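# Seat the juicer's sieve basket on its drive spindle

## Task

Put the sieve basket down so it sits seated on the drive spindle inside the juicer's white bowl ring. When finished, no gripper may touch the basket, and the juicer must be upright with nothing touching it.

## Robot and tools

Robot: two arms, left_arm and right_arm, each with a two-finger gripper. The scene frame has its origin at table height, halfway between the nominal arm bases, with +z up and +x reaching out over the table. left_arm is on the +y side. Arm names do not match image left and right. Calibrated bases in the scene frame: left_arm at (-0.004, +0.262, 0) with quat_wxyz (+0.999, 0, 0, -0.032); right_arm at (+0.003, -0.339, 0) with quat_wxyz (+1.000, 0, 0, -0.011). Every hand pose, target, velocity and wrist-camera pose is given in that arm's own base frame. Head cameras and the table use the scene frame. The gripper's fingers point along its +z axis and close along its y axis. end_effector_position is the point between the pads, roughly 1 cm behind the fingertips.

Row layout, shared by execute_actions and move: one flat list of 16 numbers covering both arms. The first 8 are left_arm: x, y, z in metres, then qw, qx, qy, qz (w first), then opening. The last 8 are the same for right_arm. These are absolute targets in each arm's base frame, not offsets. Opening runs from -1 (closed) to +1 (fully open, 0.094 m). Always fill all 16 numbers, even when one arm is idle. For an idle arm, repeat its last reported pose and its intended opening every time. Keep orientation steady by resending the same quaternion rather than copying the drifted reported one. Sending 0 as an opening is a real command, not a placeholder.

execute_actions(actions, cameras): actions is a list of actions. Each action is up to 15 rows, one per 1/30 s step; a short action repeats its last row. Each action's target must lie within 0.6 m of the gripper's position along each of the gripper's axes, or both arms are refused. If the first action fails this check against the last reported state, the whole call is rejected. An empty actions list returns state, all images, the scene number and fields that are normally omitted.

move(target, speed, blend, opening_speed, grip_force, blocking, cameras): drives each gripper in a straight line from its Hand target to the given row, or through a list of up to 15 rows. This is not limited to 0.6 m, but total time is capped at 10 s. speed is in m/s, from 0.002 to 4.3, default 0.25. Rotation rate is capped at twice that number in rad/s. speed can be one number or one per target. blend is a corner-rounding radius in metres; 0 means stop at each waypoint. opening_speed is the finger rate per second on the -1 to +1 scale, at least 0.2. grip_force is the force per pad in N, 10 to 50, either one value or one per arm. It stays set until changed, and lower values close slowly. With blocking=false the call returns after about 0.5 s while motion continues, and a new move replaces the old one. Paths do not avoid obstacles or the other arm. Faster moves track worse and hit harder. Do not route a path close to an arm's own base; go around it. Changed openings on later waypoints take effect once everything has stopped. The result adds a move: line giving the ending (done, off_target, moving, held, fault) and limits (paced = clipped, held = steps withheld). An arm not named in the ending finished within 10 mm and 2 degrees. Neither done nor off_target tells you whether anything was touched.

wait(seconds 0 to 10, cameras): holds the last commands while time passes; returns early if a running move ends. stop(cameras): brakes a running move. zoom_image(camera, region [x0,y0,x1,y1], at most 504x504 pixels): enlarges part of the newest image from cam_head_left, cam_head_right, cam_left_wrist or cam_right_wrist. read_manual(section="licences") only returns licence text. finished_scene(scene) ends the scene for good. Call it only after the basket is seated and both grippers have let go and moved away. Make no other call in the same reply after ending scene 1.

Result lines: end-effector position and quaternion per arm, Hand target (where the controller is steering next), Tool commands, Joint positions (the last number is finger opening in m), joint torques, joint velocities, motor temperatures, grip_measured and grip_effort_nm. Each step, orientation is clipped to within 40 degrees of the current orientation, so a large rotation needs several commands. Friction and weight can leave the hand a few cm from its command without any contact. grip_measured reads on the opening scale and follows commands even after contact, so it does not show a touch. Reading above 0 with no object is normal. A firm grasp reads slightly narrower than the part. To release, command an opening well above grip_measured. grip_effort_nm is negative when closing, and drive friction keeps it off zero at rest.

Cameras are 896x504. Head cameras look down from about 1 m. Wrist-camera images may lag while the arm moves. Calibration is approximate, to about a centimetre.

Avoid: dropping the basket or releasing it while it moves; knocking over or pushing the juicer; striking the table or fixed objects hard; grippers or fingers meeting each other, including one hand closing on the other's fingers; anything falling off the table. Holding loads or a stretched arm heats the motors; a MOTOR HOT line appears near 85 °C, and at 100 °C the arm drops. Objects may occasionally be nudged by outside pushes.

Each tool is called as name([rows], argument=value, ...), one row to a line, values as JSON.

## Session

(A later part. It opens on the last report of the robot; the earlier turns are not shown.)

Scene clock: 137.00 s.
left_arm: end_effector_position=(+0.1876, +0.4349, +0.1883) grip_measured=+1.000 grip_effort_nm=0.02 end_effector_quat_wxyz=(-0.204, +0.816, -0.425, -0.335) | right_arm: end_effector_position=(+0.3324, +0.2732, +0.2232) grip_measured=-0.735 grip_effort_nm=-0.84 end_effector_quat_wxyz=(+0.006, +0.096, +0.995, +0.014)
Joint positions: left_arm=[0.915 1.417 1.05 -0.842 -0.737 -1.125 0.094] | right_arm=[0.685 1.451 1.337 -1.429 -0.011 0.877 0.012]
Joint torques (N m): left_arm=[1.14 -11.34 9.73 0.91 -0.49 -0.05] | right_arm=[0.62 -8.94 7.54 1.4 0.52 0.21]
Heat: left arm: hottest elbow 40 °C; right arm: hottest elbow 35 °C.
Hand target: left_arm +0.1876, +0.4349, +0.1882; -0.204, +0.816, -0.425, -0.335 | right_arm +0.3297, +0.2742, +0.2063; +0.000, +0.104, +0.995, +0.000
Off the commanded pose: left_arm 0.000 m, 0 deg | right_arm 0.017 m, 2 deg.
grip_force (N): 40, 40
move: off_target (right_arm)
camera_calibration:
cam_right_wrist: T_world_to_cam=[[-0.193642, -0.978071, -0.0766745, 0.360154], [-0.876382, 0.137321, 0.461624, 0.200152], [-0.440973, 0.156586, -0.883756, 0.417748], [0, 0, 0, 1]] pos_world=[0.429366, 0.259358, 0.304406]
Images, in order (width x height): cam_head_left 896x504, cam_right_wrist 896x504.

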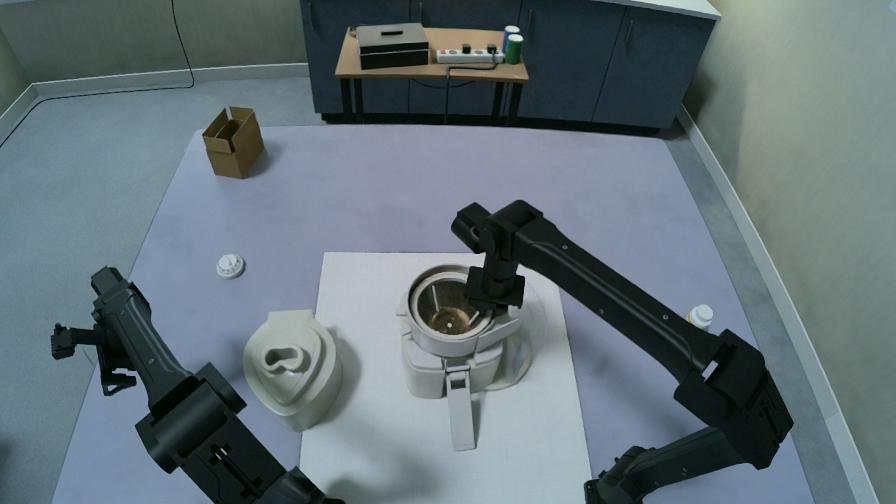

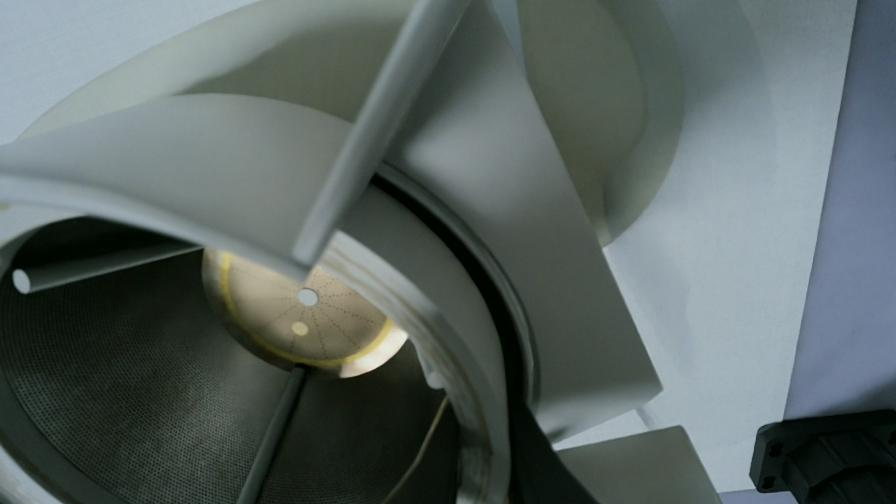

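move([
  [0.1876,0.4349,0.1883,-0.204,0.816,-0.425,-0.335,1, 0.333,0.274,0.228,0,0.0698,0.9976,0,-0.9],
  [0.1876,0.4349,0.1883,-0.204,0.816,-0.425,-0.335,1, 0.347,0.274,0.222,0,0.0698,0.9976,0,-0.9],
  [0.1876,0.4349,0.1883,-0.204,0.816,-0.425,-0.335,1, 0.347,0.270,0.208,0,0.0698,0.9976,0,-0.9],
], speed=0.08, blend=[0.003,0.003,0])

move([
  [0.1876,0.4349,0.1883,-0.204,0.816,-0.425,-0.335,1, 0.338,0.274,0.206,0,0.1564,0.9877,0,-0.9],
], speed=0.08, cameras=["cam_right_wrist","cam_head_left","cam_head_right"])

zoom_image(camera="cam_head_right", region=[360, 250, 520, 390])

zoom_image(camera="cam_head_left", region=[370, 250, 530, 390])

Scene clock: 151.23 s.
left_arm: end_effector_position=(+0.1876, +0.4349, +0.1883) grip_measured=+1.000 grip_effort_nm=0.02 end_effector_quat_wxyz=(-0.204, +0.816, -0.425, -0.335) | right_arm: end_effector_position=(+0.3351, +0.2722, +0.2227) grip_measured=-0.735 grip_effort_nm=-0.84 end_effector_quat_wxyz=(+0.007, +0.065, +0.998, +0.013)
Joint positions: left_arm=[0.915 1.417 1.05 -0.842 -0.737 -1.125 0.094] | right_arm=[0.679 1.455 1.34 -1.429 -0.01 0.809 0.012]
Joint torques (N m): left_arm=[0.79 -11.16 9.77 0.96 -0.49 -0.11] | right_arm=[-2.14 -7.3 9.88 1.09 0.46 -0.1]
Heat: left arm: hottest elbow 40 °C; right arm: hottest elbow 35 °C.
Hand target: left_arm +0.1876, +0.4349, +0.1882; -0.204, +0.816, -0.425, -0.335 | right_arm +0.3464, +0.2696, +0.2081; +0.000, +0.070, +0.998, +0.000
Off the commanded pose: left_arm 0.000 m, 0 deg | right_arm 0.019 m, 2 deg.
grip_force (N): 40, 40
move: off_target (right_arm)

Scene clock: 152.97 s.
left_arm: end_effector_position=(+0.1876, +0.4349, +0.1883) grip_measured=+1.000 grip_effort_nm=0.02 end_effector_quat_wxyz=(-0.204, +0.816, -0.425, -0.335) | right_arm: end_effector_position=(+0.3319, +0.2738, +0.2231) grip_measured=-0.735 grip_effort_nm=-0.85 end_effector_quat_wxyz=(+0.002, +0.126, +0.992, +0.013)
Joint positions: left_arm=[0.915 1.417 1.05 -0.842 -0.737 -1.125 0.094] | right_arm=[0.685 1.454 1.34 -1.434 -0.015 0.938 0.012]
Joint torques (N m): left_arm=[1.61 -10.93 9.92 0.69 -0.46 -0.03] | right_arm=[-0.44 -8.35 8.51 1.74 0.67 0.52]
Heat: left arm: hottest elbow 40 °C; right arm: hottest elbow 35 °C.
Hand target: left_arm +0.1876, +0.4349, +0.1882; -0.204, +0.816, -0.425, -0.335 | right_arm +0.3375, +0.2737, +0.2063; +0.000, +0.156, +0.988, +0.000
Off the commanded pose: left_arm 0.000 m, 0 deg | right_arm 0.018 m, 4 deg.
grip_force (N): 40, 40
move: off_target (right_arm)
camera_calibration:
cam_right_wrist: T_world_to_cam=[[-0.252701, -0.964599, -0.0754435, 0.376217], [-0.862927, 0.189424, 0.468482, 0.179451], [-0.437606, 0.183488, -0.880246, 0.408042], [0, 0, 0, 1]] pos_world=[0.428485, 0.254035, 0.303491]
Images, in order (width x height): cam_head_left 896x504, cam_head_right 896x504, cam_right_wrist 896x504.

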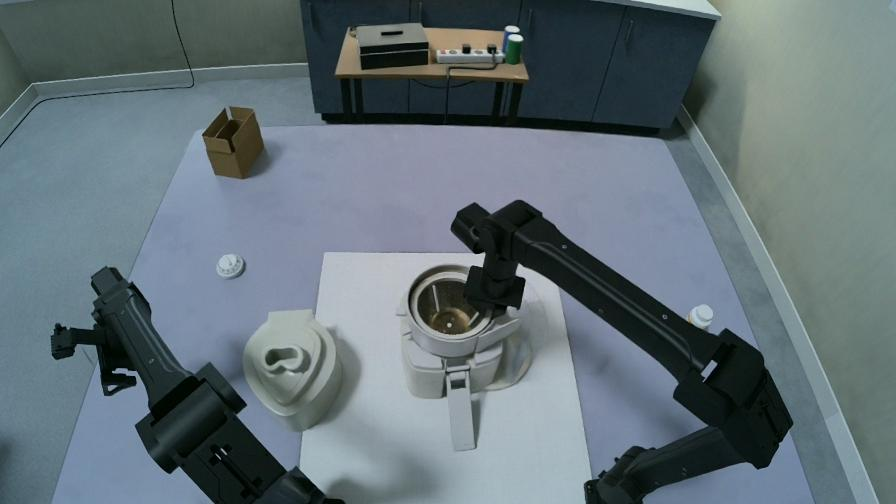

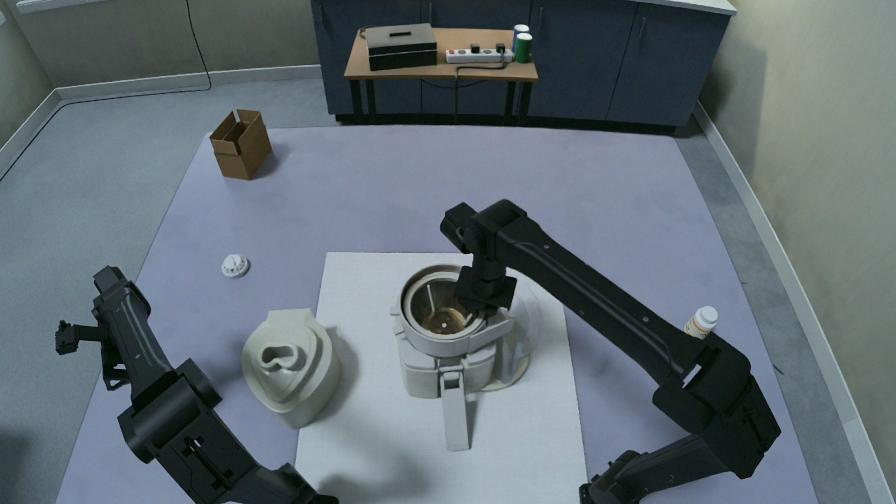

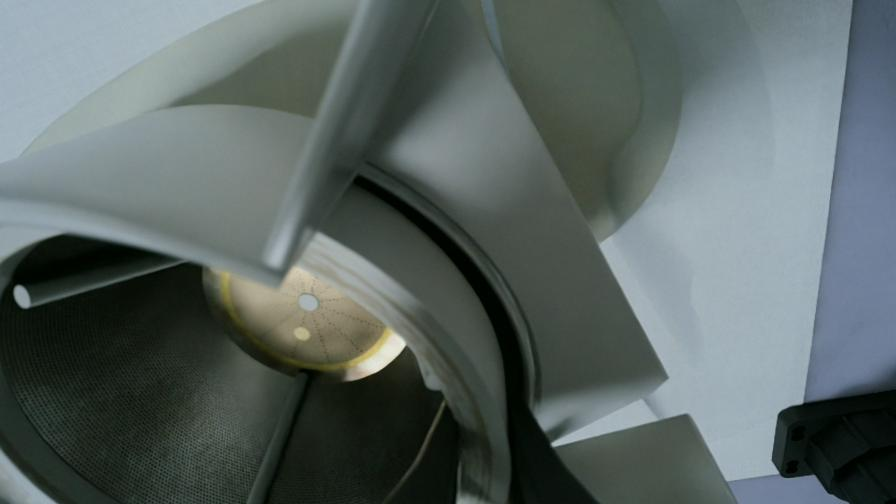

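Scaled by 3.150 from the camera's 896x504 image, which has a finer 1280x720 frame.

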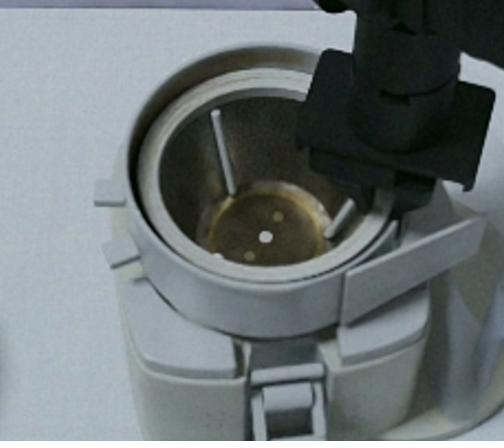

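Scaled by 3.150 from the camera's 896x504 image, which has a finer 1280x720 frame.

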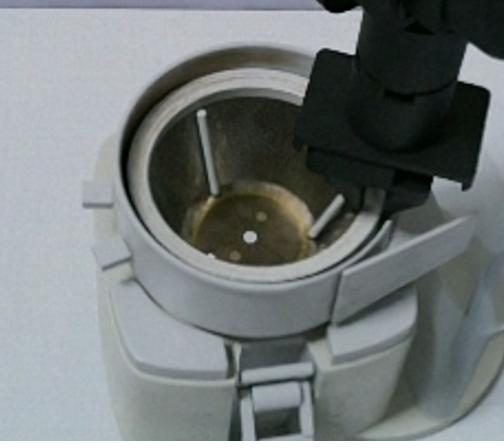

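move([
  [0.1876,0.4349,0.1883,-0.204,0.816,-0.425,-0.335,1, 0.332,0.274,0.221,0,0.11,0.9939,0,-0.9],
  [0.1876,0.4349,0.1883,-0.204,0.816,-0.425,-0.335,1, 0.332,0.274,0.223,0,0.11,0.9939,0,-0.4],
  [0.1876,0.4349,0.1883,-0.204,0.816,-0.425,-0.335,1, 0.332,0.274,0.35,0,0.11,0.9939,0,-0.4],
  [0.1876,0.4349,0.1883,-0.204,0.816,-0.425,-0.335,1, 0.40,0.18,0.36,0,0,1,0,-0.4],
], blend=[0,0,0.04,0], opening_speed=1.0, speed=[0.1,0.1,0.15,0.35], cameras=["cam_head_left","cam_right_wrist"])

zoom_image(camera="cam_head_left", region=[370, 250, 530, 390])

Scene clock: 169.10 s.
left_arm: end_effector_position=(+0.1876, +0.4349, +0.1883) grip_measured=+1.000 grip_effort_nm=0.02 end_effector_quat_wxyz=(-0.204, +0.816, -0.425, -0.335) | right_arm: end_effector_position=(+0.3902, +0.1732, +0.3367) grip_measured=-0.402 grip_effort_nm=0.09 end_effector_quat_wxyz=(+0.027, +0.008, +1.000, +0.011)
Joint positions: left_arm=[0.915 1.417 1.05 -0.842 -0.737 -1.125 0.094] | right_arm=[0.42 1.433 1.616 -1.696 0.003 0.436 0.028]
Joint torques (N m): left_arm=[1.38 -11.63 10.06 0.9 -0.54 -0.05] | right_arm=[-0.03 -9.23 15.15 0.29 -0.06 -0.15]
Heat: left arm: hottest elbow 40 °C; right arm: hottest elbow 37 °C.
Hand target: left_arm +0.1876, +0.4349, +0.1882; -0.204, +0.816, -0.425, -0.335 | right_arm +0.3988, +0.1795, +0.3591; +0.047, +0.000, +0.999, +0.021
Off the commanded pose: left_arm 0.000 m, 0 deg | right_arm 0.026 m, 3 deg.
joint sent to its limit (right arm) — joint 4 (wrist pitch), lower limit. The joint targets are off in orientation, not in position.
grip_force (N): 40, 40
move: off_target (right_arm)
camera_calibration:
cam_right_wrist: T_world_to_cam=[[-0.0168041, -0.997362, -0.0706122, 0.21456], [-0.906193, -0.0146523, 0.422609, 0.263323], [-0.422529, 0.0710899, -0.903557, 0.573503], [0, 0, 0, 1]] pos_world=[0.484549, 0.177082, 0.42206]
Images, in order (width x height): cam_head_left 896x504, cam_right_wrist 896x504.

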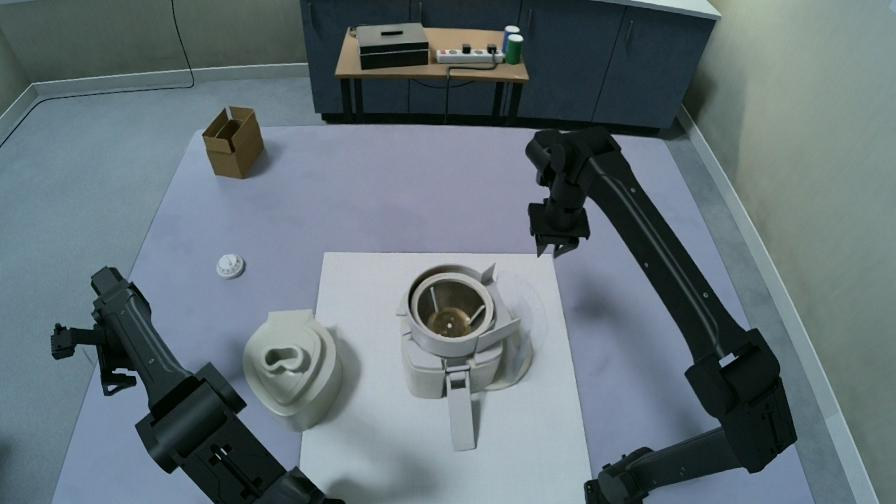

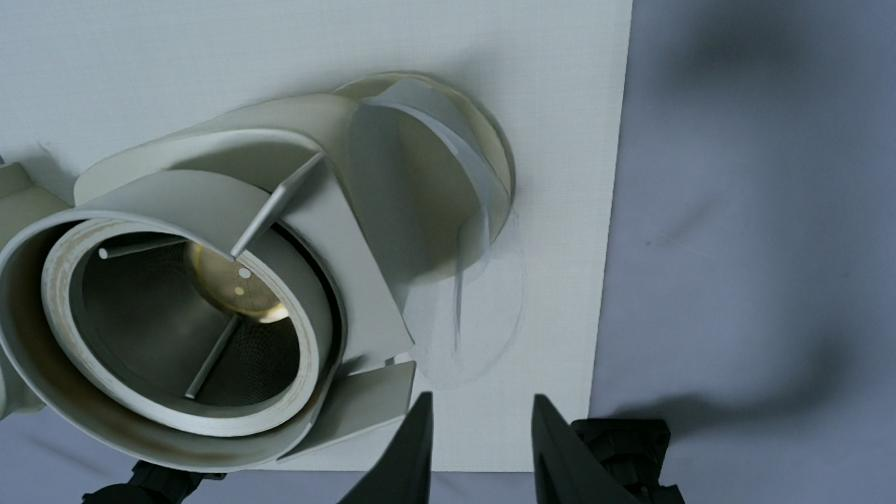

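Scaled by 3.150 from the camera's 896x504 image, which has a finer 1280x720 frame.

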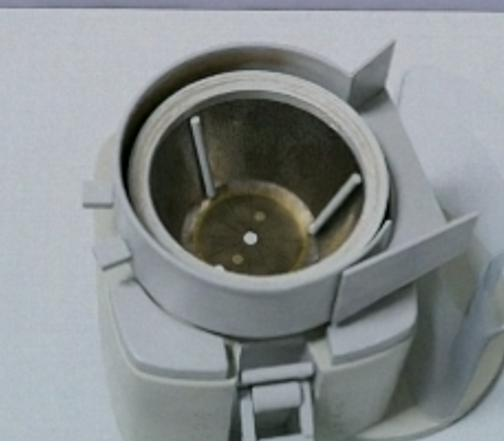

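finished_scene(scene=3)

The scene is finished: the task was done.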